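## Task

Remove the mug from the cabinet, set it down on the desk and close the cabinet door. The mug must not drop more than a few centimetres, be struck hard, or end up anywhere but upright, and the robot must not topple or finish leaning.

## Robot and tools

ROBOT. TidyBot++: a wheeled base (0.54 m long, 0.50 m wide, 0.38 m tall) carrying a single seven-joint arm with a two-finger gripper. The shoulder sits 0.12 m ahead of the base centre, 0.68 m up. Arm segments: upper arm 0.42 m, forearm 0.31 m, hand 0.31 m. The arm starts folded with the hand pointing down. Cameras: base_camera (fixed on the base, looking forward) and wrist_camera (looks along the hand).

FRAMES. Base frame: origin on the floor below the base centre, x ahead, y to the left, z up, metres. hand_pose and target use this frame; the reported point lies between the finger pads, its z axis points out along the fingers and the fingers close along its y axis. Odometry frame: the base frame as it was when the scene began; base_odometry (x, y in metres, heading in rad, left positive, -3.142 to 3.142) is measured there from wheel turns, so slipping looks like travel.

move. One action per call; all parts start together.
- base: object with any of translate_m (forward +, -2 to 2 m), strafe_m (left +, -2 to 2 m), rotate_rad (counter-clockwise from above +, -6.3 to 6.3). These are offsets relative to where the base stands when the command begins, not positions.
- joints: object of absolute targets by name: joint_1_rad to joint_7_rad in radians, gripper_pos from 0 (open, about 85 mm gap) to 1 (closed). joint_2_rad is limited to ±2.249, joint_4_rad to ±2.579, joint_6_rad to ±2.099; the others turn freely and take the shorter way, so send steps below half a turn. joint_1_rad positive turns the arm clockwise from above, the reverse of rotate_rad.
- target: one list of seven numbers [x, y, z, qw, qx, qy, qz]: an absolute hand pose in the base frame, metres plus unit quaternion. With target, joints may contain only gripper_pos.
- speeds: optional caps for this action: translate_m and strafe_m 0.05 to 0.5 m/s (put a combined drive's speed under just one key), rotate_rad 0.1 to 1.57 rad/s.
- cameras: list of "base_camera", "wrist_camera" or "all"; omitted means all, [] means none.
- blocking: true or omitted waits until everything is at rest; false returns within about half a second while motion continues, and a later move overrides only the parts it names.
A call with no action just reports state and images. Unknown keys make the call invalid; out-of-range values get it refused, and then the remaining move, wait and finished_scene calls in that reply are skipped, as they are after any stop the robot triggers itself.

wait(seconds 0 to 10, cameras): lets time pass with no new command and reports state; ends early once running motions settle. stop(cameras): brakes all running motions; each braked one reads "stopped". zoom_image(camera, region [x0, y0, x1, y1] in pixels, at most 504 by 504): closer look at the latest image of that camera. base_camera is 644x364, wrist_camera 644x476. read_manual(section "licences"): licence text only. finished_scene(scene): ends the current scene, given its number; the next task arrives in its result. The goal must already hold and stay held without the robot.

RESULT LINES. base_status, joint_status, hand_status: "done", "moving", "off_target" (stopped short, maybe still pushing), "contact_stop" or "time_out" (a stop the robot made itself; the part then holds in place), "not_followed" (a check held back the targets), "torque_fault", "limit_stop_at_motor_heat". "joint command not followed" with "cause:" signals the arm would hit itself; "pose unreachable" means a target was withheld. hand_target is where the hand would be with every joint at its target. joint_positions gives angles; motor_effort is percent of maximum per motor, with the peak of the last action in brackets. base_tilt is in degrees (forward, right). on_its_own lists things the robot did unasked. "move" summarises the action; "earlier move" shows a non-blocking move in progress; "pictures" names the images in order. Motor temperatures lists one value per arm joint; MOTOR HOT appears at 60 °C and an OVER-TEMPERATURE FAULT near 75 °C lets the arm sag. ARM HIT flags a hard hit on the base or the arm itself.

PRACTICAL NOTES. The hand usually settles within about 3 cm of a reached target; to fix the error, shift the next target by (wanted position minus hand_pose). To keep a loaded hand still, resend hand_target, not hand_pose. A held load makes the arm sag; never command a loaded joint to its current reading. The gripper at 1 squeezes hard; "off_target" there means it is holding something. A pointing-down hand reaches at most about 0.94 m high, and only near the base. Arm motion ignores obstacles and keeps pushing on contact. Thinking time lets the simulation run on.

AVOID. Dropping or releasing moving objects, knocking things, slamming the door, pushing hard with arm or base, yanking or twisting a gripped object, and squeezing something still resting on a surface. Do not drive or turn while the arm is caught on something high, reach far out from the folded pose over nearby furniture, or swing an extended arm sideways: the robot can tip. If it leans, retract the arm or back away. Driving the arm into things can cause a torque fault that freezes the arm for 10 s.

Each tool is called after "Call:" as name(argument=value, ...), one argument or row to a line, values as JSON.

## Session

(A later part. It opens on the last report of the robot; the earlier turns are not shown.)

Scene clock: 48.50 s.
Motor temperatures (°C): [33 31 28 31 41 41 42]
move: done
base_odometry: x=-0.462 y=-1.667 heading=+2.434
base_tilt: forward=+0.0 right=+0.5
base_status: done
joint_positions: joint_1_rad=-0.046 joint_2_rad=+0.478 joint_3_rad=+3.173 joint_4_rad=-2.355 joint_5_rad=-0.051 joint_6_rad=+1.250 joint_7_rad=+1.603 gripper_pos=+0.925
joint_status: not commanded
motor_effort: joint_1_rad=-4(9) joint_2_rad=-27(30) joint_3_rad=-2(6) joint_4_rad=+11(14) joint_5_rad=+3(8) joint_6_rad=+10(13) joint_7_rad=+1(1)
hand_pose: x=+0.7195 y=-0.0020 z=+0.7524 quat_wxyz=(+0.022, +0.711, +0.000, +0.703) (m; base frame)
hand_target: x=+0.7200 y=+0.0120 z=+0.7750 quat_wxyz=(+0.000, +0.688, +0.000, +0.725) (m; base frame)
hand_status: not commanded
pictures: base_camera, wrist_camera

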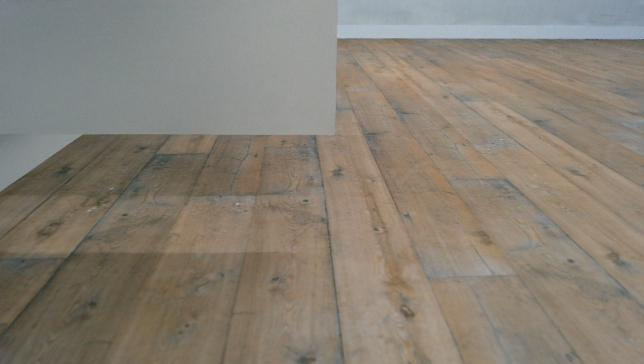

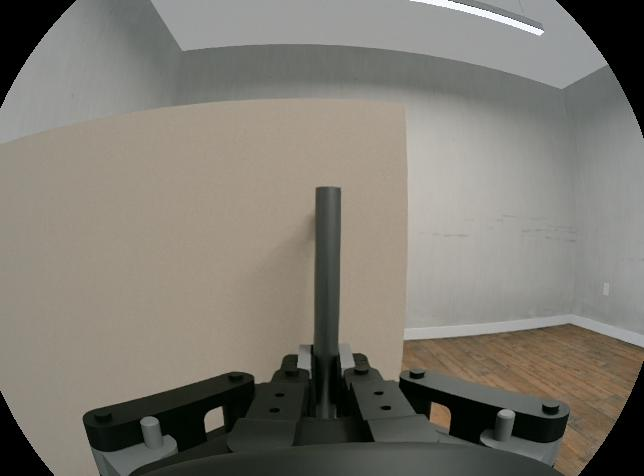

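Call:
move(
  joints={"gripper_pos": 0.0},
  cameras=[],
)

Call:
move(
  base={"translate_m": -0.4},
)

Call:
move(
  base={"rotate_rad": 1.549},
  joints={"joint_1_rad": 0, "joint_2_rad": -0.39, "joint_3_rad": 3.14, "joint_4_rad": -2.54, "joint_5_rad": 0, "joint_6_rad": 0.5, "joint_7_rad": 1.57},
)

Call:
move(
  base={"translate_m": -0.8},
  cameras=[],
)

Call:
move(
  base={"strafe_m": -1.4},
)

Scene clock: 50.40 s.
Motor temperatures (°C): [33 31 28 31 41 41 42]
move: done
base_odometry: x=-0.462 y=-1.667 heading=+2.434
base_tilt: forward=-0.1 right=+0.5
base_status: not commanded
joint_positions: joint_1_rad=-0.046 joint_2_rad=+0.478 joint_3_rad=+3.173 joint_4_rad=-2.355 joint_5_rad=-0.051 joint_6_rad=+1.250 joint_7_rad=+1.603 gripper_pos=+0.000
joint_status: all done
motor_effort: joint_1_rad=-1(3) joint_2_rad=-27(28) joint_3_rad=+0(1) joint_4_rad=+11(11) joint_5_rad=+0(3) joint_6_rad=+10(10) joint_7_rad=-1(1)
hand_pose: x=+0.7195 y=-0.0019 z=+0.7523 quat_wxyz=(+0.022, +0.711, +0.000, +0.703) (m; base frame)
hand_target: x=+0.7200 y=+0.0120 z=+0.7750 quat_wxyz=(+0.000, +0.688, +0.000, +0.725) (m; base frame)
hand_status: not commanded
pictures: none
No camera images: "cameras" was empty.

Scene clock: 52.33 s.
Motor temperatures (°C): [33 31 28 31 41 41 42]
move: done
base_odometry: x=-0.158 y=-1.927 heading=+2.434
base_tilt: forward=-0.1 right=+0.5
base_status: done
joint_positions: joint_1_rad=-0.046 joint_2_rad=+0.477 joint_3_rad=+3.173 joint_4_rad=-2.357 joint_5_rad=-0.051 joint_6_rad=+1.250 joint_7_rad=+1.603 gripper_pos=+0.000
joint_status: not commanded
motor_effort: joint_1_rad=-1(2) joint_2_rad=-27(31) joint_3_rad=+0(1) joint_4_rad=+11(13) joint_5_rad=+1(1) joint_6_rad=+10(10) joint_7_rad=-1(1)
hand_pose: x=+0.7188 y=-0.0020 z=+0.7524 quat_wxyz=(+0.022, +0.711, +0.000, +0.703) (m; base frame)
hand_target: x=+0.7200 y=+0.0120 z=+0.7750 quat_wxyz=(+0.000, +0.688, +0.000, +0.725) (m; base frame)
hand_status: not commanded
pictures: base_camera, wrist_camera

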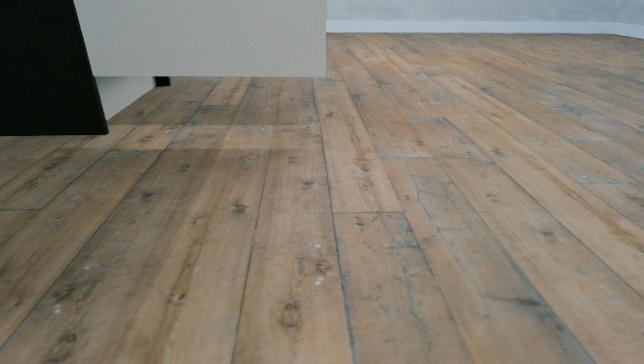

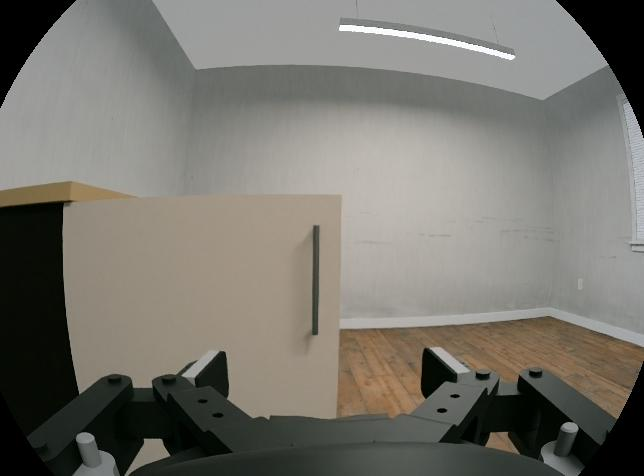

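Scene clock: 54.80 s.
Motor temperatures (°C): [33 31 28 31 41 41 42]
move: done
base_odometry: x=-0.158 y=-1.927 heading=-2.301
base_tilt: forward=-0.1 right=+0.5
base_status: done
joint_positions: joint_1_rad=-0.016 joint_2_rad=-0.373 joint_3_rad=+3.151 joint_4_rad=-2.534 joint_5_rad=-0.038 joint_6_rad=+0.552 joint_7_rad=+1.603 gripper_pos=+0.000
joint_status: all done
motor_effort: joint_1_rad=-1(5) joint_2_rad=-6(29) joint_3_rad=+0(3) joint_4_rad=+20(21) joint_5_rad=+1(2) joint_6_rad=+10(11) joint_7_rad=-1(2)
hand_pose: x=+0.5380 y=-0.0023 z=+0.8867 quat_wxyz=(+0.003, +0.721, -0.005, +0.693) (m; base frame)
hand_target: x=+0.5324 y=+0.0021 z=+0.8743 quat_wxyz=(-0.001, +0.735, +0.000, +0.679) (m; base frame)
hand_status: not commanded
pictures: base_camera, wrist_camera

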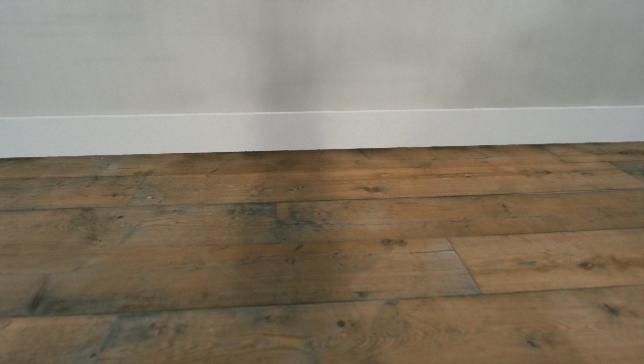

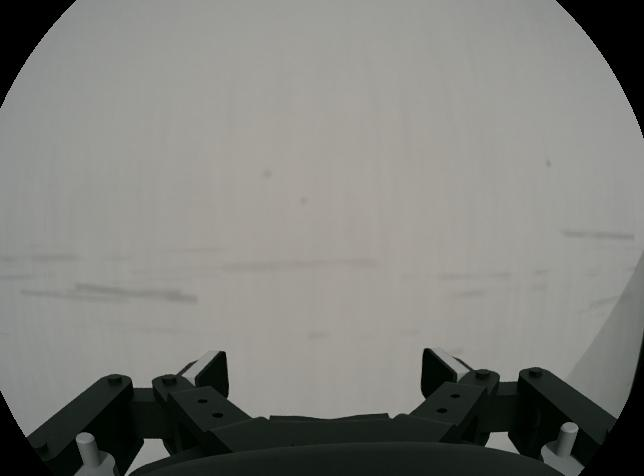

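Scene clock: 57.40 s.
Motor temperatures (°C): [33 31 28 31 41 41 42]
move: done
base_odometry: x=+0.375 y=-1.330 heading=-2.300
base_tilt: forward=-0.1 right=+0.5
base_status: done
joint_positions: joint_1_rad=-0.015 joint_2_rad=-0.383 joint_3_rad=+3.151 joint_4_rad=-2.539 joint_5_rad=-0.038 joint_6_rad=+0.548 joint_7_rad=+1.603 gripper_pos=+0.000
joint_status: not commanded
motor_effort: joint_1_rad=-1(1) joint_2_rad=-5(10) joint_3_rad=+0(1) joint_4_rad=+20(21) joint_5_rad=+1(2) joint_6_rad=+8(10) joint_7_rad=-1(1)
hand_pose: x=+0.5351 y=-0.0025 z=+0.8868 quat_wxyz=(+0.003, +0.720, -0.005, +0.694) (m; base frame)
hand_target: x=+0.5324 y=+0.0021 z=+0.8743 quat_wxyz=(-0.001, +0.735, +0.000, +0.679) (m; base frame)
hand_status: not commanded
pictures: none
No camera images: "cameras" was empty.

Scene clock: 60.90 s.
Motor temperatures (°C): [33 31 28 31 41 41 42]
move: done
base_odometry: x=-0.669 y=-0.398 heading=-2.300
base_tilt: forward=-0.1 right=+0.5
base_status: done
joint_positions: joint_1_rad=-0.014 joint_2_rad=-0.383 joint_3_rad=+3.150 joint_4_rad=-2.539 joint_5_rad=-0.037 joint_6_rad=+0.547 joint_7_rad=+1.603 gripper_pos=+0.000
joint_status: not commanded
motor_effort: joint_1_rad=-1(2) joint_2_rad=-5(6) joint_3_rad=+0(2) joint_4_rad=+20(20) joint_5_rad=+1(2) joint_6_rad=+9(10) joint_7_rad=-1(1)
hand_pose: x=+0.5351 y=-0.0027 z=+0.8866 quat_wxyz=(+0.004, +0.721, -0.005, +0.693) (m; base frame)
hand_target: x=+0.5324 y=+0.0021 z=+0.8743 quat_wxyz=(-0.001, +0.735, +0.000, +0.679) (m; base frame)
hand_status: not commanded
pictures: base_camera, wrist_camera

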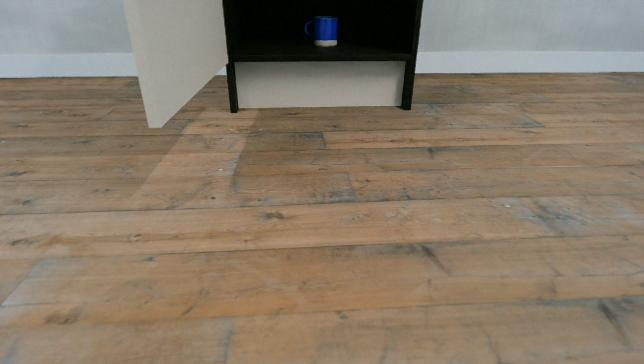

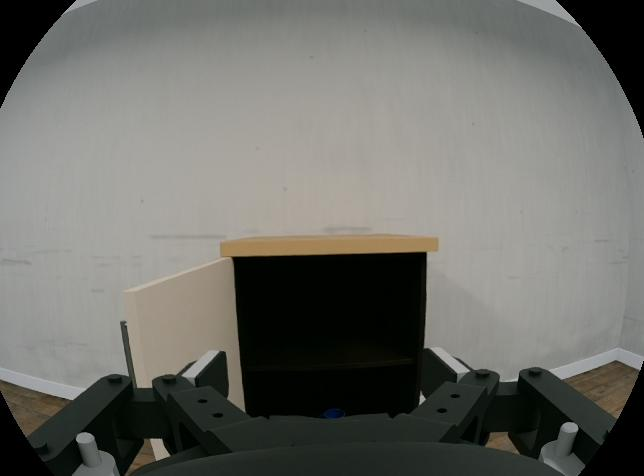

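Call:
move(
  joints={"joint_1_rad": 0, "joint_2_rad": 1.529, "joint_3_rad": 3.14, "joint_4_rad": -1.901, "joint_5_rad": 0, "joint_6_rad": 1.859, "joint_7_rad": 1.57},
)

Call:
zoom_image(
  camera="wrist_camera",
  region=[180, 160, 440, 360],
)

Scene clock: 65.40 s.
Motor temperatures (°C): [33 31 28 31 41 41 42]
move: done
base_odometry: x=-0.669 y=-0.398 heading=-2.300
base_tilt: forward=-0.1 right=+0.5
base_status: not commanded
joint_positions: joint_1_rad=-0.014 joint_2_rad=+1.528 joint_3_rad=+3.150 joint_4_rad=-1.915 joint_5_rad=-0.037 joint_6_rad=+1.790 joint_7_rad=+1.603 gripper_pos=+0.000
joint_status: all done
motor_effort: joint_1_rad=-1(2) joint_2_rad=-37(40) joint_3_rad=-1(2) joint_4_rad=+0(21) joint_5_rad=+1(2) joint_6_rad=+10(11) joint_7_rad=+0(2)
hand_pose: x=+0.7564 y=-0.0039 z=+0.3743 quat_wxyz=(+0.025, +0.735, +0.010, +0.677) (m; base frame)
hand_target: x=+0.7613 y=+0.0018 z=+0.3980 quat_wxyz=(-0.001, +0.707, -0.001, +0.707) (m; base frame)
hand_status: not commanded
pictures: base_camera, wrist_camera

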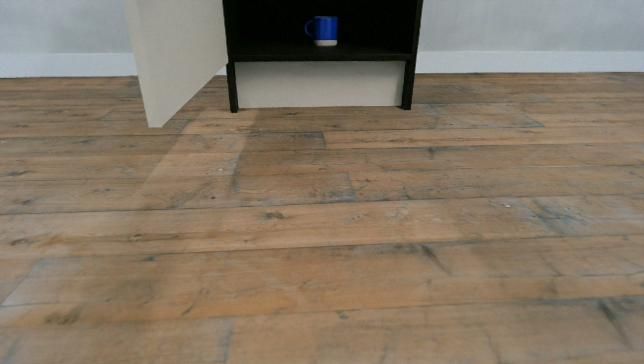

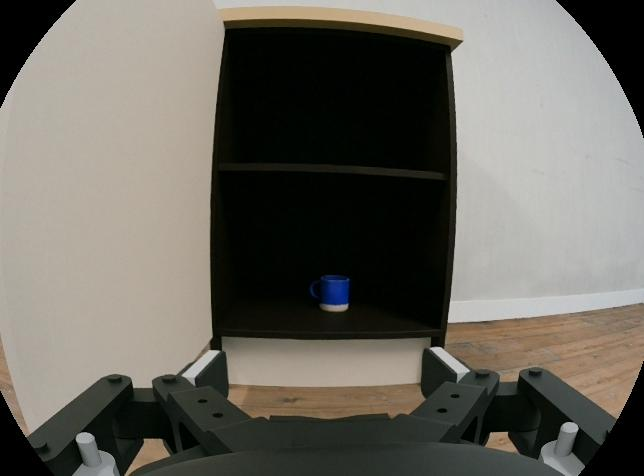

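Scaled by 1.938.

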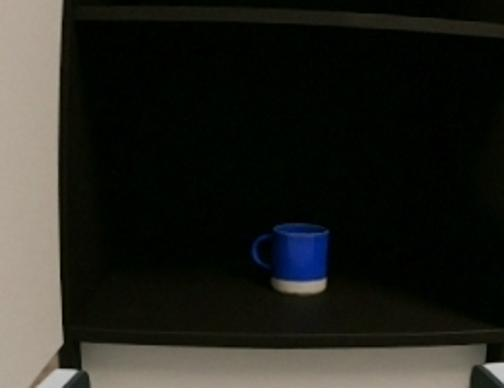

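Call:
move(
  base={"strafe_m": -0.1},
  cameras=[],
)

Call:
move(
  base={"translate_m": 0.4},
  speeds={"translate_m": 0.2},
)

Call:
zoom_image(
  camera="wrist_camera",
  region=[180, 200, 440, 400],
)

Scene clock: 67.90 s.
Motor temperatures (°C): [33 31 28 31 41 41 42]
move: done
base_odometry: x=-0.743 y=-0.331 heading=-2.300
base_tilt: forward=-0.1 right=+0.5
base_status: done
joint_positions: joint_1_rad=+0.003 joint_2_rad=+1.528 joint_3_rad=+3.148 joint_4_rad=-1.914 joint_5_rad=-0.034 joint_6_rad=+1.793 joint_7_rad=+1.603 gripper_pos=+0.000
joint_status: not commanded
motor_effort: joint_1_rad=-1(5) joint_2_rad=-37(37) joint_3_rad=-1(3) joint_4_rad=+0(1) joint_5_rad=+0(2) joint_6_rad=+10(10) joint_7_rad=-1(1)
hand_pose: x=+0.7565 y=-0.0133 z=+0.3752 quat_wxyz=(+0.029, +0.734, +0.004, +0.678) (m; base frame)
hand_target: x=+0.7613 y=+0.0018 z=+0.3980 quat_wxyz=(-0.001, +0.707, -0.001, +0.707) (m; base frame)
hand_status: not commanded
pictures: none
No camera images: "cameras" was empty.

Scene clock: 70.60 s.
Motor temperatures (°C): [33 31 28 31 41 41 42]
move: done
base_odometry: x=-1.010 y=-0.629 heading=-2.300
base_tilt: forward=+0.0 right=+0.5
base_status: done
joint_positions: joint_1_rad=+0.003 joint_2_rad=+1.530 joint_3_rad=+3.148 joint_4_rad=-1.906 joint_5_rad=-0.034 joint_6_rad=+1.794 joint_7_rad=+1.603 gripper_pos=+0.000
joint_status: not commanded
motor_effort: joint_1_rad=-1(2) joint_2_rad=-37(38) joint_3_rad=-1(1) joint_4_rad=+1(2) joint_5_rad=+0(1) joint_6_rad=+10(10) joint_7_rad=-1(1)
hand_pose: x=+0.7587 y=-0.0133 z=+0.3764 quat_wxyz=(+0.029, +0.731, +0.004, +0.681) (m; base frame)
hand_target: x=+0.7613 y=+0.0018 z=+0.3980 quat_wxyz=(-0.001, +0.707, -0.001, +0.707) (m; base frame)
hand_status: not commanded
pictures: base_camera, wrist_camera

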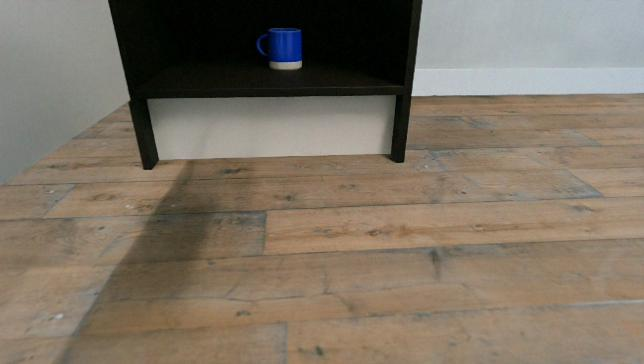

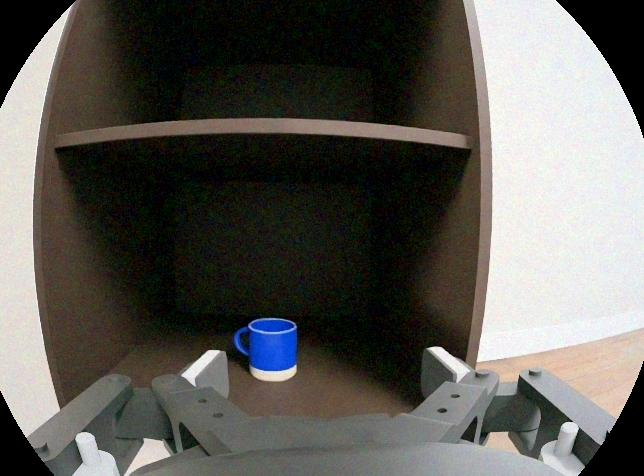

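Scaled by 1.938.

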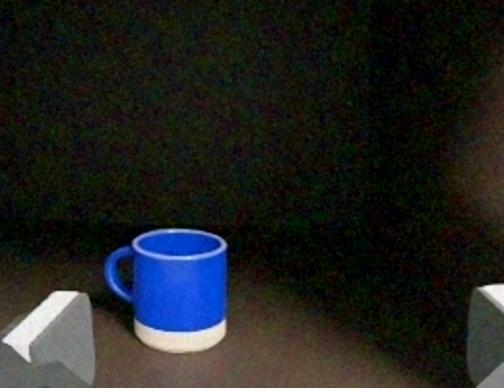

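Call:
move(
  base={"translate_m": -0.45},
  cameras=[],
)

Call:
move(
  joints={"joint_1_rad": -0.02, "joint_2_rad": 2.097, "joint_3_rad": 3.14, "joint_4_rad": 0.527, "joint_5_rad": 0.03, "joint_6_rad": -0.524, "joint_7_rad": 1.55},
)

Scene clock: 74.57 s.
Motor temperatures (°C): [33 31 28 31 41 41 42]
move: done
base_odometry: x=-0.710 y=-0.294 heading=-2.300
base_tilt: forward=+0.0 right=+0.5
base_status: done
joint_positions: joint_1_rad=+0.003 joint_2_rad=+1.534 joint_3_rad=+3.148 joint_4_rad=-1.903 joint_5_rad=-0.033 joint_6_rad=+1.797 joint_7_rad=+1.603 gripper_pos=+0.000
joint_status: not commanded
motor_effort: joint_1_rad=-1(3) joint_2_rad=-37(39) joint_3_rad=+0(2) joint_4_rad=+1(2) joint_5_rad=+0(1) joint_6_rad=+9(11) joint_7_rad=-1(1)
hand_pose: x=+0.7585 y=-0.0127 z=+0.3753 quat_wxyz=(+0.029, +0.731, +0.004, +0.682) (m; base frame)
hand_target: x=+0.7613 y=+0.0018 z=+0.3980 quat_wxyz=(-0.001, +0.707, -0.001, +0.707) (m; base frame)
hand_status: not commanded
pictures: none
No camera images: "cameras" was empty.

Scene clock: 78.40 s.
Motor temperatures (°C): [33 31 28 31 41 41 42]
move: done
base_odometry: x=-0.710 y=-0.294 heading=-2.300
base_tilt: forward=+0.0 right=+0.5
base_status: not commanded
joint_positions: joint_1_rad=-0.003 joint_2_rad=+2.092 joint_3_rad=+3.148 joint_4_rad=+0.506 joint_5_rad=-0.012 joint_6_rad=-0.471 joint_7_rad=+1.603 gripper_pos=+0.000
joint_status: all done
motor_effort: joint_1_rad=-1(2) joint_2_rad=-53(55) joint_3_rad=-1(2) joint_4_rad=+23(23) joint_5_rad=+1(1) joint_6_rad=+8(11) joint_7_rad=-1(2)
hand_pose: x=+1.0734 y=+0.0072 z=+0.3221 quat_wxyz=(+0.004, +0.856, +0.015, +0.516) (m; base frame)
hand_target: x=+1.0667 y=+0.0154 z=+0.3152 quat_wxyz=(+0.002, +0.866, +0.006, +0.500) (m; base frame)
hand_status: not commanded
pictures: base_camera, wrist_camera

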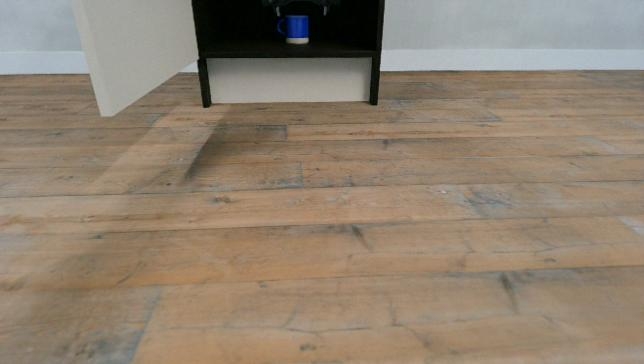

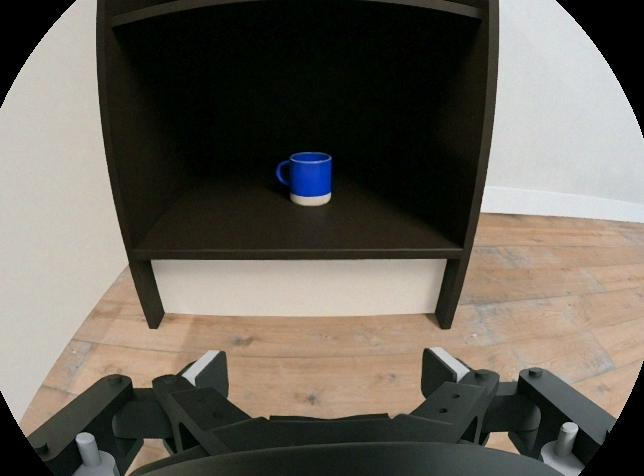

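Call:
move(
  joints={"joint_1_rad": 0.0, "joint_2_rad": 2.10, "joint_3_rad": 3.14, "joint_4_rad": 0.527, "joint_5_rad": 0.03, "joint_6_rad": -0.44, "joint_7_rad": 1.53},
  base={"translate_m": 0.46},
  speeds={"translate_m": 0.2},
)

Scene clock: 82.03 s.
Motor temperatures (°C): [33 32 28 31 41 41 42]
move: done
base_odometry: x=-1.017 y=-0.637 heading=-2.299
base_tilt: forward=+0.0 right=+0.5
base_status: done
joint_positions: joint_1_rad=-0.002 joint_2_rad=+2.106 joint_3_rad=+3.148 joint_4_rad=+0.509 joint_5_rad=-0.011 joint_6_rad=-0.444 joint_7_rad=+1.596 gripper_pos=+0.000
joint_status: all done
motor_effort: joint_1_rad=-1(2) joint_2_rad=-53(55) joint_3_rad=-1(2) joint_4_rad=+23(24) joint_5_rad=+1(1) joint_6_rad=+8(10) joint_7_rad=-1(1)
hand_pose: x=+1.0726 y=+0.0054 z=+0.3179 quat_wxyz=(+0.003, +0.852, +0.011, +0.523) (m; base frame)
hand_target: x=+1.0779 y=-0.0029 z=+0.3355 quat_wxyz=(+0.001, +0.845, -0.010, +0.535) (m; base frame)
hand_status: not commanded
pictures: base_camera, wrist_camera

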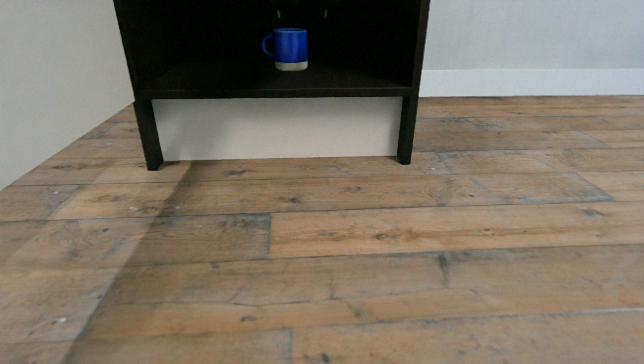

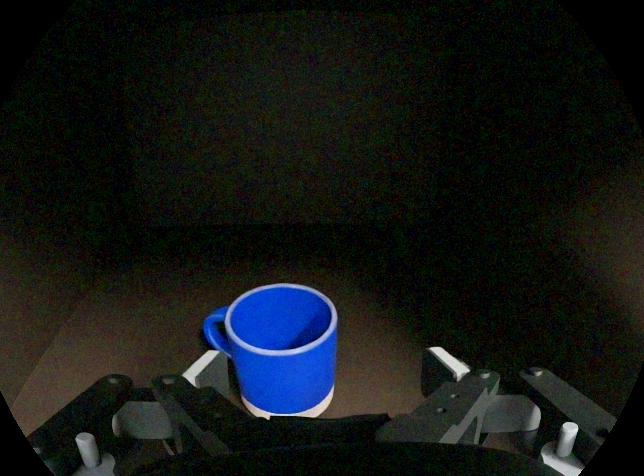

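Call:
move(
  joints={"joint_1_rad": 0.012, "joint_2_rad": 2.10, "joint_3_rad": 3.14, "joint_4_rad": 0.527, "joint_5_rad": 0.03, "joint_6_rad": -0.44, "joint_7_rad": 1.53},
  base={"translate_m": 0.14},
  speeds={"translate_m": 0.1},
)

Scene clock: 84.50 s.
Motor temperatures (°C): [33 32 28 31 41 41 42]
move: done
base_odometry: x=-1.110 y=-0.741 heading=-2.298
base_tilt: forward=+0.0 right=+0.5
base_status: done
joint_positions: joint_1_rad=+0.002 joint_2_rad=+2.108 joint_3_rad=+3.148 joint_4_rad=+0.510 joint_5_rad=-0.011 joint_6_rad=-0.444 joint_7_rad=+1.596 gripper_pos=+0.000
joint_status: all done
motor_effort: joint_1_rad=-1(3) joint_2_rad=-52(55) joint_3_rad=-1(2) joint_4_rad=+23(24) joint_5_rad=+1(2) joint_6_rad=+9(9) joint_7_rad=-1(1)
hand_pose: x=+1.0721 y=+0.0022 z=+0.3166 quat_wxyz=(+0.004, +0.853, +0.010, +0.522) (m; base frame)
hand_target: x=+1.0778 y=-0.0144 z=+0.3355 quat_wxyz=(+0.005, +0.845, -0.015, +0.535) (m; base frame)
hand_status: not commanded
pictures: base_camera, wrist_camera

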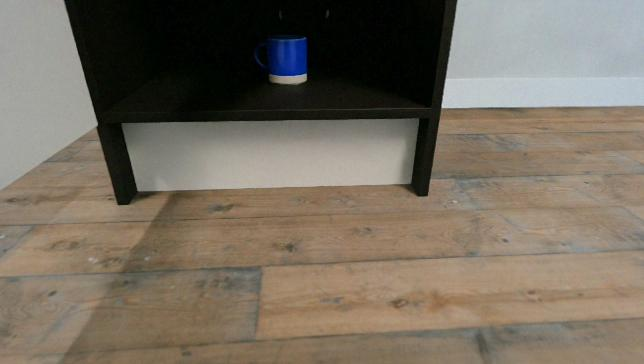

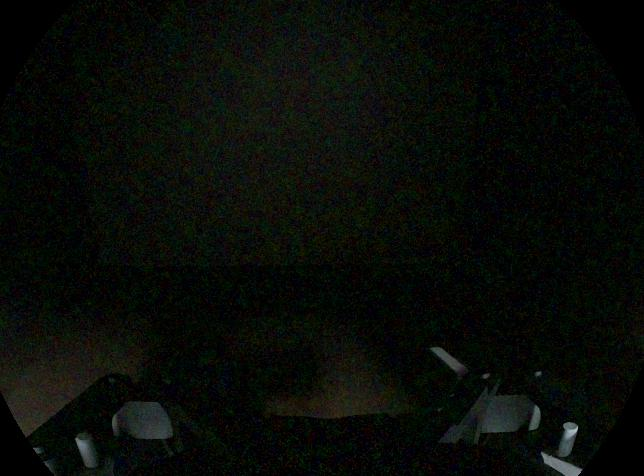

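Call:
zoom_image(
  camera="wrist_camera",
  region=[180, 300, 480, 476],
)

Call:
zoom_image(
  camera="base_camera",
  region=[200, 0, 380, 110],
)

Scaled by 1.680.

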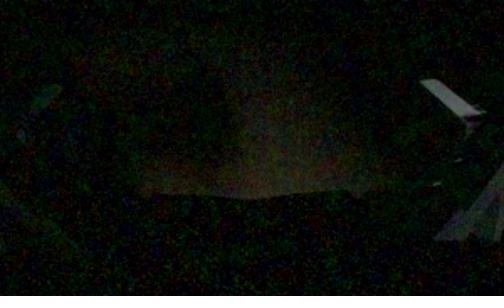

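Scaled by 2.800.

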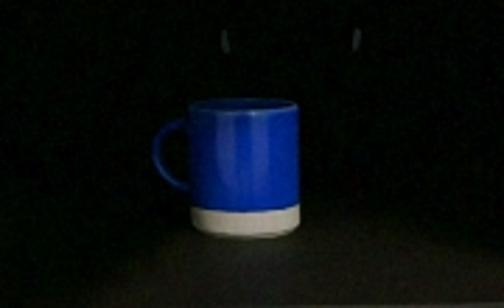

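Call:
move(
  joints={"joint_6_rad": -0.56},
)

Call:
zoom_image(
  camera="base_camera",
  region=[200, 0, 380, 110],
)

Scene clock: 85.57 s.
Motor temperatures (°C): [33 32 28 31 41 41 42]
move: done
base_odometry: x=-1.110 y=-0.741 heading=-2.298
base_tilt: forward=+0.0 right=+0.4
base_status: not commanded
joint_positions: joint_1_rad=+0.002 joint_2_rad=+2.113 joint_3_rad=+3.148 joint_4_rad=+0.513 joint_5_rad=-0.011 joint_6_rad=-0.546 joint_7_rad=+1.596 gripper_pos=+0.000
joint_status: all done
motor_effort: joint_1_rad=-1(1) joint_2_rad=-52(55) joint_3_rad=-1(2) joint_4_rad=+22(24) joint_5_rad=+1(1) joint_6_rad=+9(10) joint_7_rad=-1(1)
hand_pose: x=+1.0548 y=+0.0023 z=+0.2860 quat_wxyz=(+0.003, +0.879, +0.010, +0.478) (m; base frame)
hand_target: x=+1.0598 y=-0.0151 z=+0.3028 quat_wxyz=(+0.006, +0.875, -0.017, +0.483) (m; base frame)
hand_status: not commanded
pictures: base_camera, wrist_camera

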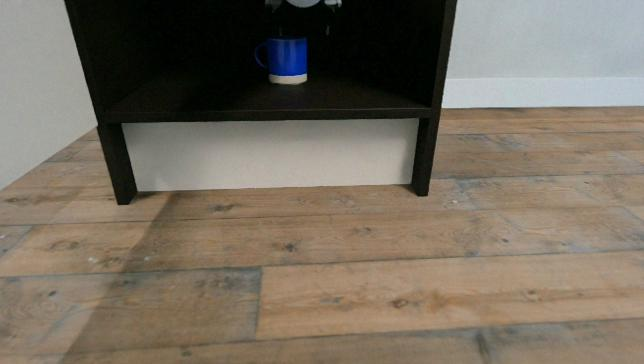

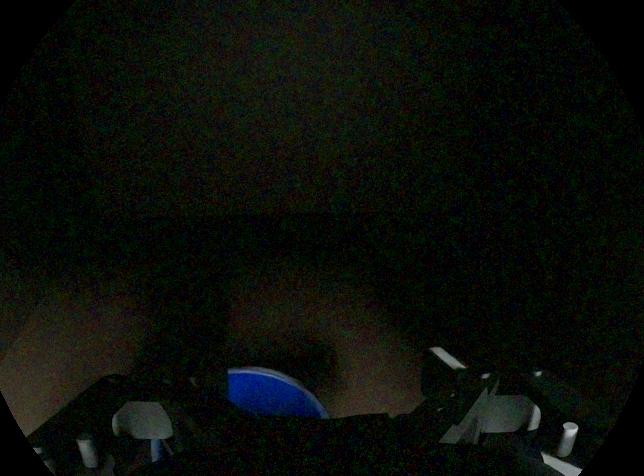

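Scaled by 2.800.

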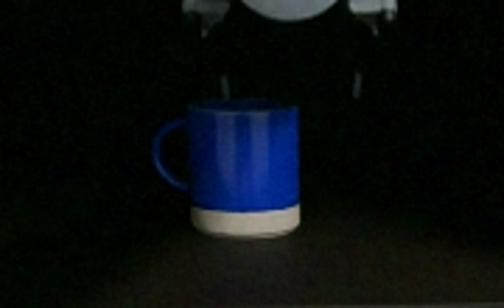

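Call:
move(
  joints={"joint_6_rad": -0.635},
  base={"translate_m": -0.008},
  speeds={"translate_m": 0.05},
)

Call:
zoom_image(
  camera="base_camera",
  region=[200, 0, 380, 110],
)

Scene clock: 86.60 s.
Motor temperatures (°C): [33 32 28 31 41 41 42]
move: done
base_odometry: x=-1.105 y=-0.735 heading=-2.298
base_tilt: forward=+0.0 right=+0.5
base_status: done
joint_positions: joint_1_rad=+0.002 joint_2_rad=+2.117 joint_3_rad=+3.148 joint_4_rad=+0.514 joint_5_rad=-0.011 joint_6_rad=-0.612 joint_7_rad=+1.596 gripper_pos=+0.000
joint_status: all done
motor_effort: joint_1_rad=-1(3) joint_2_rad=-52(55) joint_3_rad=-1(1) joint_4_rad=+22(23) joint_5_rad=+1(1) joint_6_rad=+8(9) joint_7_rad=-1(1)
hand_pose: x=+1.0417 y=+0.0022 z=+0.2663 quat_wxyz=(+0.003, +0.894, +0.010, +0.447) (m; base frame)
hand_target: x=+1.0467 y=-0.0155 z=+0.2836 quat_wxyz=(+0.006, +0.893, -0.017, +0.450) (m; base frame)
hand_status: not commanded
pictures: base_camera, wrist_camera

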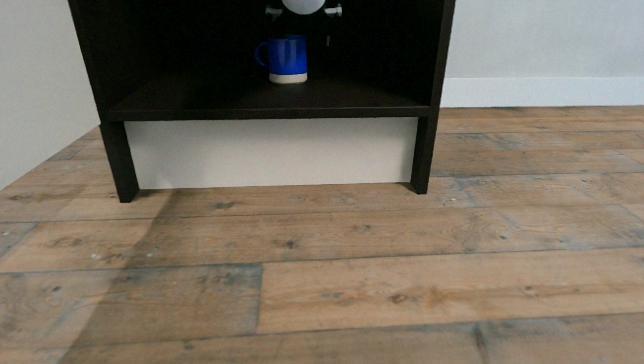

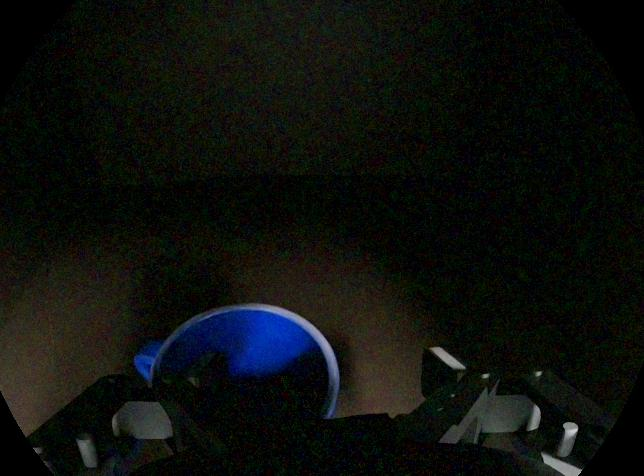

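Scaled by 2.800.

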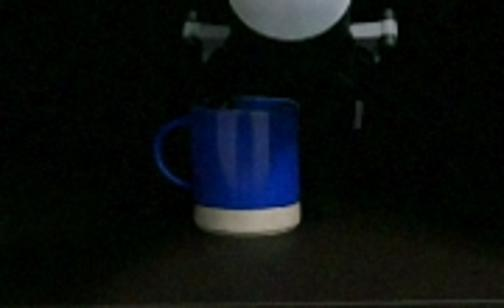

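Call:
move(
  base={"strafe_m": -0.007},
  speeds={"strafe_m": 0.05},
  cameras=[],
)

Call:
move(
  joints={"gripper_pos": 0.7},
)

Call:
zoom_image(
  camera="base_camera",
  region=[200, 0, 380, 110],
)

Scene clock: 87.60 s.
Motor temperatures (°C): [33 32 28 31 41 41 42]
move: done
base_odometry: x=-1.110 y=-0.731 heading=-2.298
base_tilt: forward=+0.0 right=+0.5
base_status: done
joint_positions: joint_1_rad=+0.007 joint_2_rad=+2.117 joint_3_rad=+3.148 joint_4_rad=+0.514 joint_5_rad=-0.010 joint_6_rad=-0.612 joint_7_rad=+1.596 gripper_pos=+0.000
joint_status: not commanded
motor_effort: joint_1_rad=-1(4) joint_2_rad=-51(53) joint_3_rad=-1(2) joint_4_rad=+22(23) joint_5_rad=+1(1) joint_6_rad=+8(8) joint_7_rad=+0(1)
hand_pose: x=+1.0417 y=-0.0029 z=+0.2663 quat_wxyz=(+0.005, +0.894, +0.008, +0.447) (m; base frame)
hand_target: x=+1.0467 y=-0.0155 z=+0.2836 quat_wxyz=(+0.006, +0.893, -0.017, +0.450) (m; base frame)
hand_status: not commanded
pictures: none
No camera images: "cameras" was empty.

Scene clock: 88.53 s.
Motor temperatures (°C): [33 32 28 31 41 41 42]
move: done
base_odometry: x=-1.110 y=-0.731 heading=-2.298
base_tilt: forward=+0.0 right=+0.5
base_status: not commanded
joint_positions: joint_1_rad=+0.007 joint_2_rad=+2.117 joint_3_rad=+3.148 joint_4_rad=+0.514 joint_5_rad=-0.010 joint_6_rad=-0.612 joint_7_rad=+1.596 gripper_pos=+0.700
joint_status: all done
motor_effort: joint_1_rad=+0(1) joint_2_rad=-51(52) joint_3_rad=-1(2) joint_4_rad=+22(22) joint_5_rad=+1(2) joint_6_rad=+8(9) joint_7_rad=-1(1)
hand_pose: x=+1.0418 y=-0.0029 z=+0.2665 quat_wxyz=(+0.005, +0.894, +0.008, +0.447) (m; base frame)
hand_target: x=+1.0467 y=-0.0155 z=+0.2836 quat_wxyz=(+0.006, +0.893, -0.017, +0.450) (m; base frame)
hand_status: not commanded
pictures: base_camera, wrist_camera

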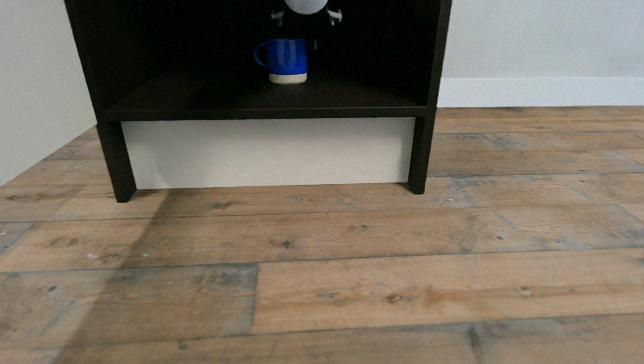

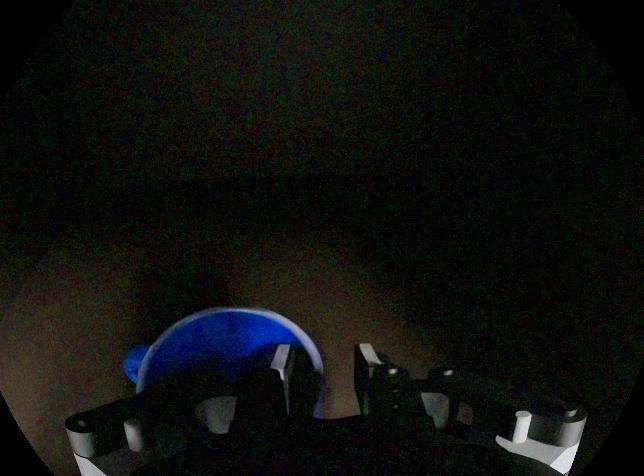

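Scaled by 2.800.

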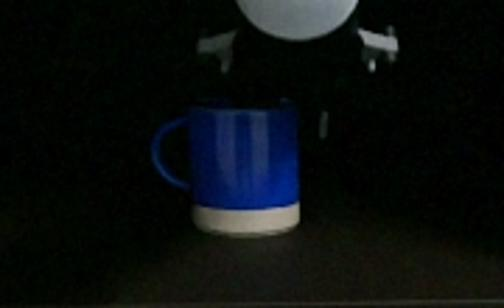

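Call:
move(
  joints={"gripper_pos": 0.85},
  cameras=[],
)

Call:
move(
  joints={"gripper_pos": 0.97},
)

Call:
zoom_image(
  camera="base_camera",
  region=[200, 0, 380, 110],
)

Scene clock: 89.27 s.
Motor temperatures (°C): [33 32 28 31 41 41 42]
move: done
base_odometry: x=-1.110 y=-0.731 heading=-2.298
base_tilt: forward=+0.0 right=+0.5
base_status: not commanded
joint_positions: joint_1_rad=+0.007 joint_2_rad=+2.117 joint_3_rad=+3.148 joint_4_rad=+0.514 joint_5_rad=-0.010 joint_6_rad=-0.612 joint_7_rad=+1.596 gripper_pos=+0.850
joint_status: all done
motor_effort: joint_1_rad=+0(1) joint_2_rad=-52(52) joint_3_rad=-1(1) joint_4_rad=+22(22) joint_5_rad=+1(1) joint_6_rad=+8(8) joint_7_rad=-1(1)
hand_pose: x=+1.0418 y=-0.0029 z=+0.2665 quat_wxyz=(+0.005, +0.894, +0.008, +0.447) (m; base frame)
hand_target: x=+1.0467 y=-0.0155 z=+0.2836 quat_wxyz=(+0.006, +0.893, -0.017, +0.450) (m; base frame)
hand_status: not commanded
pictures: none
No camera images: "cameras" was empty.

Scene clock: 90.03 s.
Motor temperatures (°C): [33 32 28 31 41 41 42]
move: off_target
base_odometry: x=-1.110 y=-0.731 heading=-2.298
base_tilt: forward=+0.0 right=+0.5
base_status: not commanded
joint_positions: joint_1_rad=+0.008 joint_2_rad=+2.113 joint_3_rad=+3.148 joint_4_rad=+0.519 joint_5_rad=-0.007 joint_6_rad=-0.612 joint_7_rad=+1.596 gripper_pos=+0.932
joint_status: gripper_pos off_target (ended at +0.932, target +0.970)
motor_effort: joint_1_rad=-1(3) joint_2_rad=-54(56) joint_3_rad=-1(1) joint_4_rad=+23(25) joint_5_rad=+1(1) joint_6_rad=+10(10) joint_7_rad=-1(1)
hand_pose: x=+1.0443 y=-0.0037 z=+0.2729 quat_wxyz=(+0.006, +0.892, +0.009, +0.451) (m; base frame)
hand_target: x=+1.0467 y=-0.0155 z=+0.2836 quat_wxyz=(+0.006, +0.893, -0.017, +0.450) (m; base frame)
hand_status: not commanded
pictures: base_camera, wrist_camera

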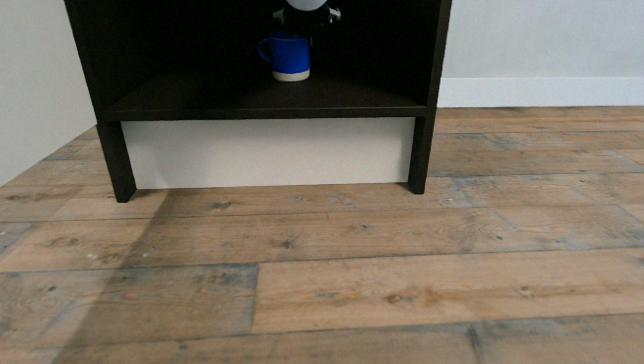

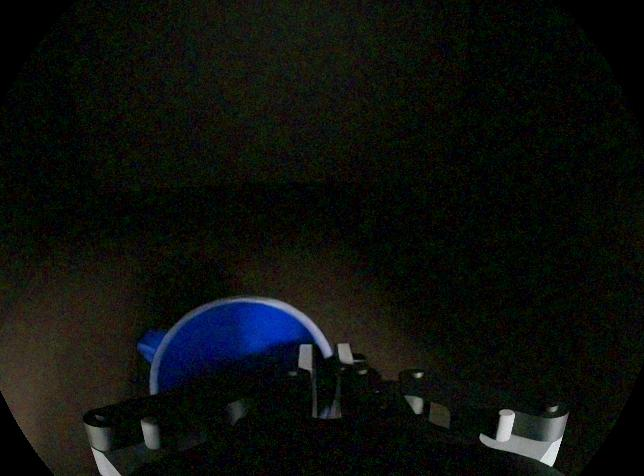

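Scaled by 2.800.

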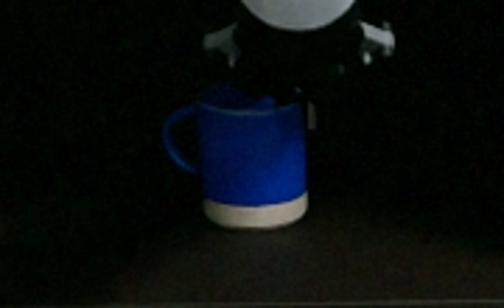

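Call:
move(
  joints={"joint_2_rad": 2.08},
)

Call:
zoom_image(
  camera="base_camera",
  region=[200, 0, 380, 110],
)

Scene clock: 90.77 s.
Motor temperatures (°C): [33 32 28 31 41 41 42]
move: done
base_odometry: x=-1.110 y=-0.731 heading=-2.298
base_tilt: forward=+0.0 right=+0.5
base_status: not commanded
joint_positions: joint_1_rad=+0.008 joint_2_rad=+2.113 joint_3_rad=+3.148 joint_4_rad=+0.519 joint_5_rad=-0.007 joint_6_rad=-0.612 joint_7_rad=+1.596 gripper_pos=+0.932
joint_status: all done
motor_effort: joint_1_rad=-1(1) joint_2_rad=-53(55) joint_3_rad=-1(1) joint_4_rad=+23(24) joint_5_rad=+0(1) joint_6_rad=+9(10) joint_7_rad=-1(1)
hand_pose: x=+1.0443 y=-0.0037 z=+0.2727 quat_wxyz=(+0.006, +0.892, +0.009, +0.451) (m; base frame)
hand_target: x=+1.0544 y=-0.0156 z=+0.3022 quat_wxyz=(+0.006, +0.888, -0.017, +0.459) (m; base frame)
hand_status: not commanded
pictures: base_camera, wrist_camera

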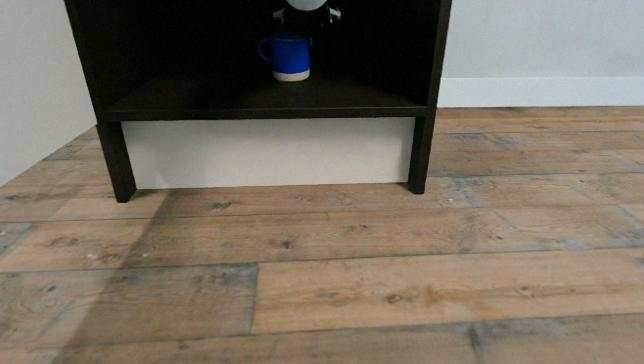

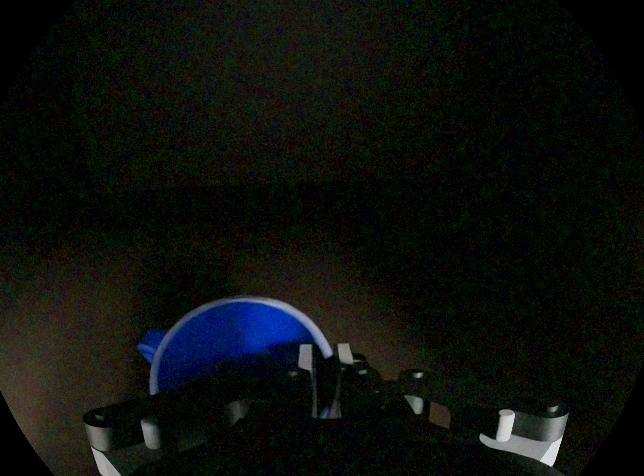

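Scaled by 2.800.

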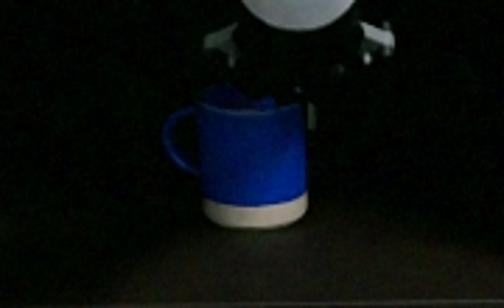

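Joint 2 didn't move (friction). Step further.

Call:
move(
  joints={"joint_2_rad": 2.06, "gripper_pos": 1.0},
)

Call:
zoom_image(
  camera="base_camera",
  region=[200, 0, 380, 110],
)

Scene clock: 91.47 s.
Motor temperatures (°C): [33 32 28 31 41 41 42]
move: off_target
base_odometry: x=-1.110 y=-0.731 heading=-2.298
base_tilt: forward=+0.0 right=+0.5
base_status: not commanded
joint_positions: joint_1_rad=+0.008 joint_2_rad=+2.111 joint_3_rad=+3.148 joint_4_rad=+0.516 joint_5_rad=-0.007 joint_6_rad=-0.612 joint_7_rad=+1.596 gripper_pos=+0.932
joint_status: joint_2_rad off_target (ended at +2.111, target +2.060); gripper_pos off_target (ended at +0.932, target +1.000)
motor_effort: joint_1_rad=-1(1) joint_2_rad=-55(57) joint_3_rad=-1(2) joint_4_rad=+24(25) joint_5_rad=+0(1) joint_6_rad=+10(10) joint_7_rad=-1(1)
hand_pose: x=+1.0446 y=-0.0037 z=+0.2731 quat_wxyz=(+0.006, +0.893, +0.009, +0.451) (m; base frame)
hand_target: x=+1.0618 y=-0.0157 z=+0.3210 quat_wxyz=(+0.006, +0.884, -0.017, +0.468) (m; base frame)
hand_status: not commanded
pictures: base_camera, wrist_camera

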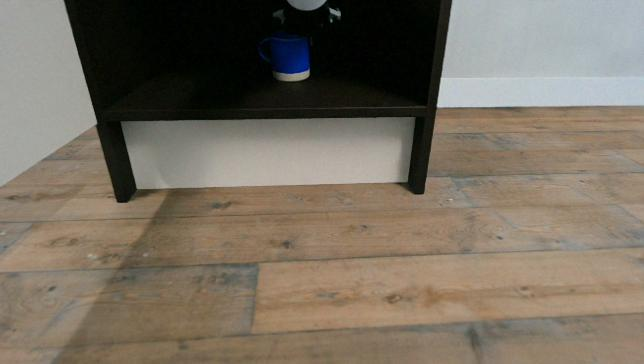

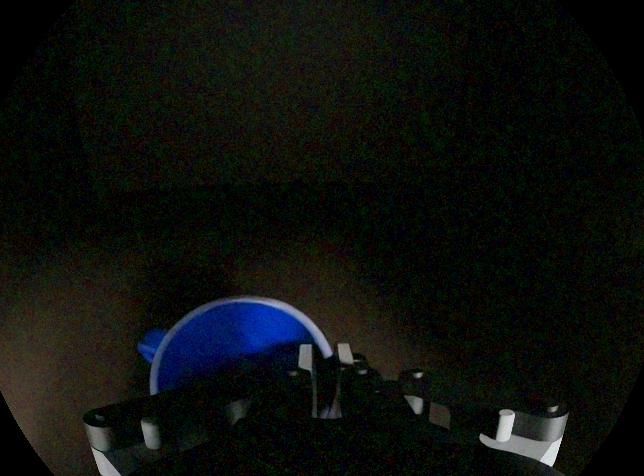

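Scaled by 2.800.

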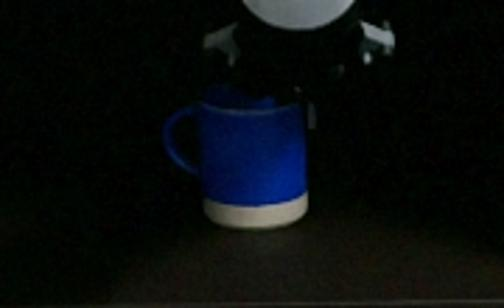

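Call:
move(
  joints={"joint_2_rad": 2.03},
)

Call:
zoom_image(
  camera="base_camera",
  region=[200, 0, 380, 110],
)

Scene clock: 92.57 s.
Motor temperatures (°C): [33 33 28 31 41 41 42]
move: off_target
base_odometry: x=-1.110 y=-0.731 heading=-2.298
base_tilt: forward=+0.0 right=+0.5
base_status: not commanded
joint_positions: joint_1_rad=+0.008 joint_2_rad=+2.090 joint_3_rad=+3.148 joint_4_rad=+0.509 joint_5_rad=-0.007 joint_6_rad=-0.612 joint_7_rad=+1.596 gripper_pos=+0.932
joint_status: joint_2_rad off_target (ended at +2.090, target +2.030)
motor_effort: joint_1_rad=-1(1) joint_2_rad=-58(59) joint_3_rad=-1(2) joint_4_rad=+25(26) joint_5_rad=+0(1) joint_6_rad=+10(11) joint_7_rad=-1(1)
hand_pose: x=+1.0515 y=-0.0038 z=+0.2881 quat_wxyz=(+0.006, +0.890, +0.009, +0.457) (m; base frame)
hand_target: x=+1.0722 y=-0.0158 z=+0.3494 quat_wxyz=(+0.006, +0.876, -0.017, +0.481) (m; base frame)
hand_status: not commanded
pictures: base_camera, wrist_camera

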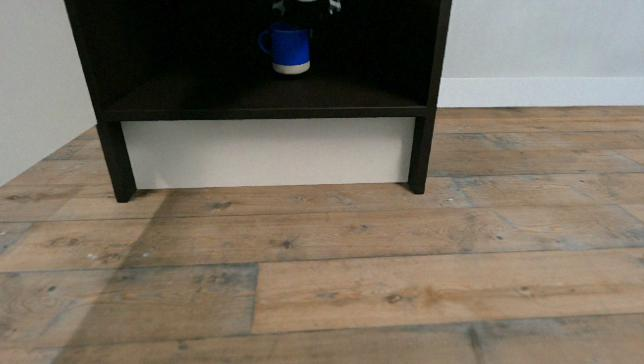

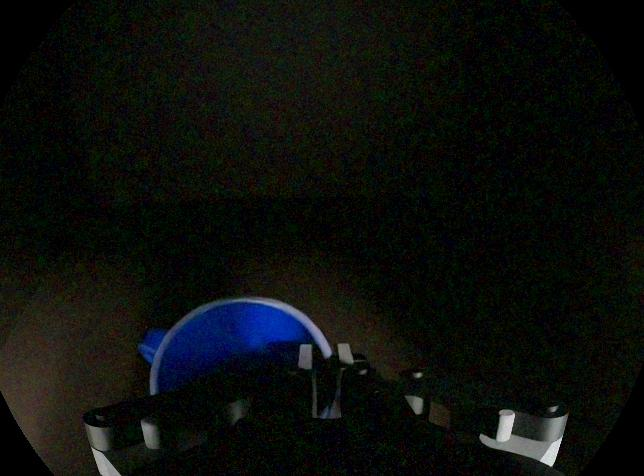

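Scaled by 2.800.

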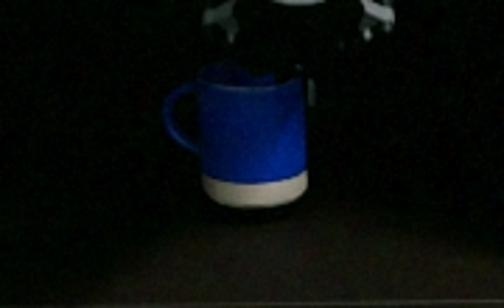

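Call:
move(
  base={"translate_m": -0.5},
  speeds={"translate_m": 0.15},
)

Scene clock: 96.60 s.
Motor temperatures (°C): [33 33 28 31 41 41 42]
move: done
base_odometry: x=-0.778 y=-0.357 heading=-2.298
base_tilt: forward=+0.0 right=+0.5
base_status: done
joint_positions: joint_1_rad=+0.008 joint_2_rad=+2.084 joint_3_rad=+3.148 joint_4_rad=+0.509 joint_5_rad=-0.007 joint_6_rad=-0.613 joint_7_rad=+1.596 gripper_pos=+0.932
joint_status: not commanded
motor_effort: joint_1_rad=-1(2) joint_2_rad=-58(60) joint_3_rad=-1(2) joint_4_rad=+25(26) joint_5_rad=+0(1) joint_6_rad=+10(11) joint_7_rad=-1(1)
hand_pose: x=+1.0536 y=-0.0039 z=+0.2932 quat_wxyz=(+0.006, +0.889, +0.009, +0.459) (m; base frame)
hand_target: x=+1.0722 y=-0.0158 z=+0.3494 quat_wxyz=(+0.006, +0.876, -0.017, +0.481) (m; base frame)
hand_status: not commanded
pictures: base_camera, wrist_camera

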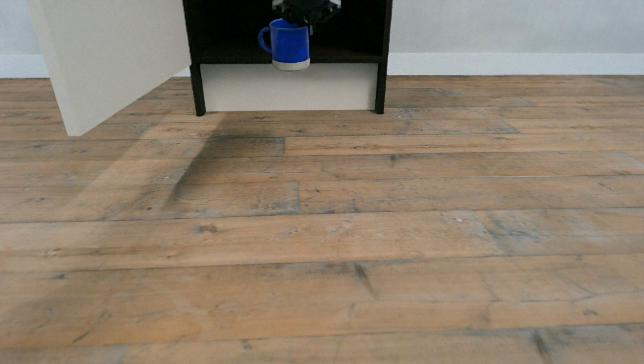

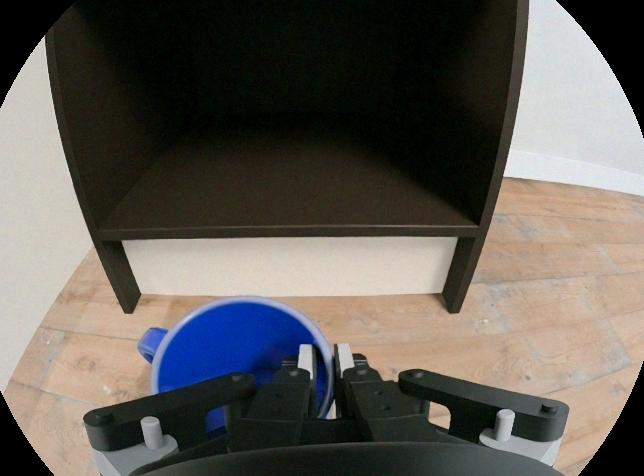

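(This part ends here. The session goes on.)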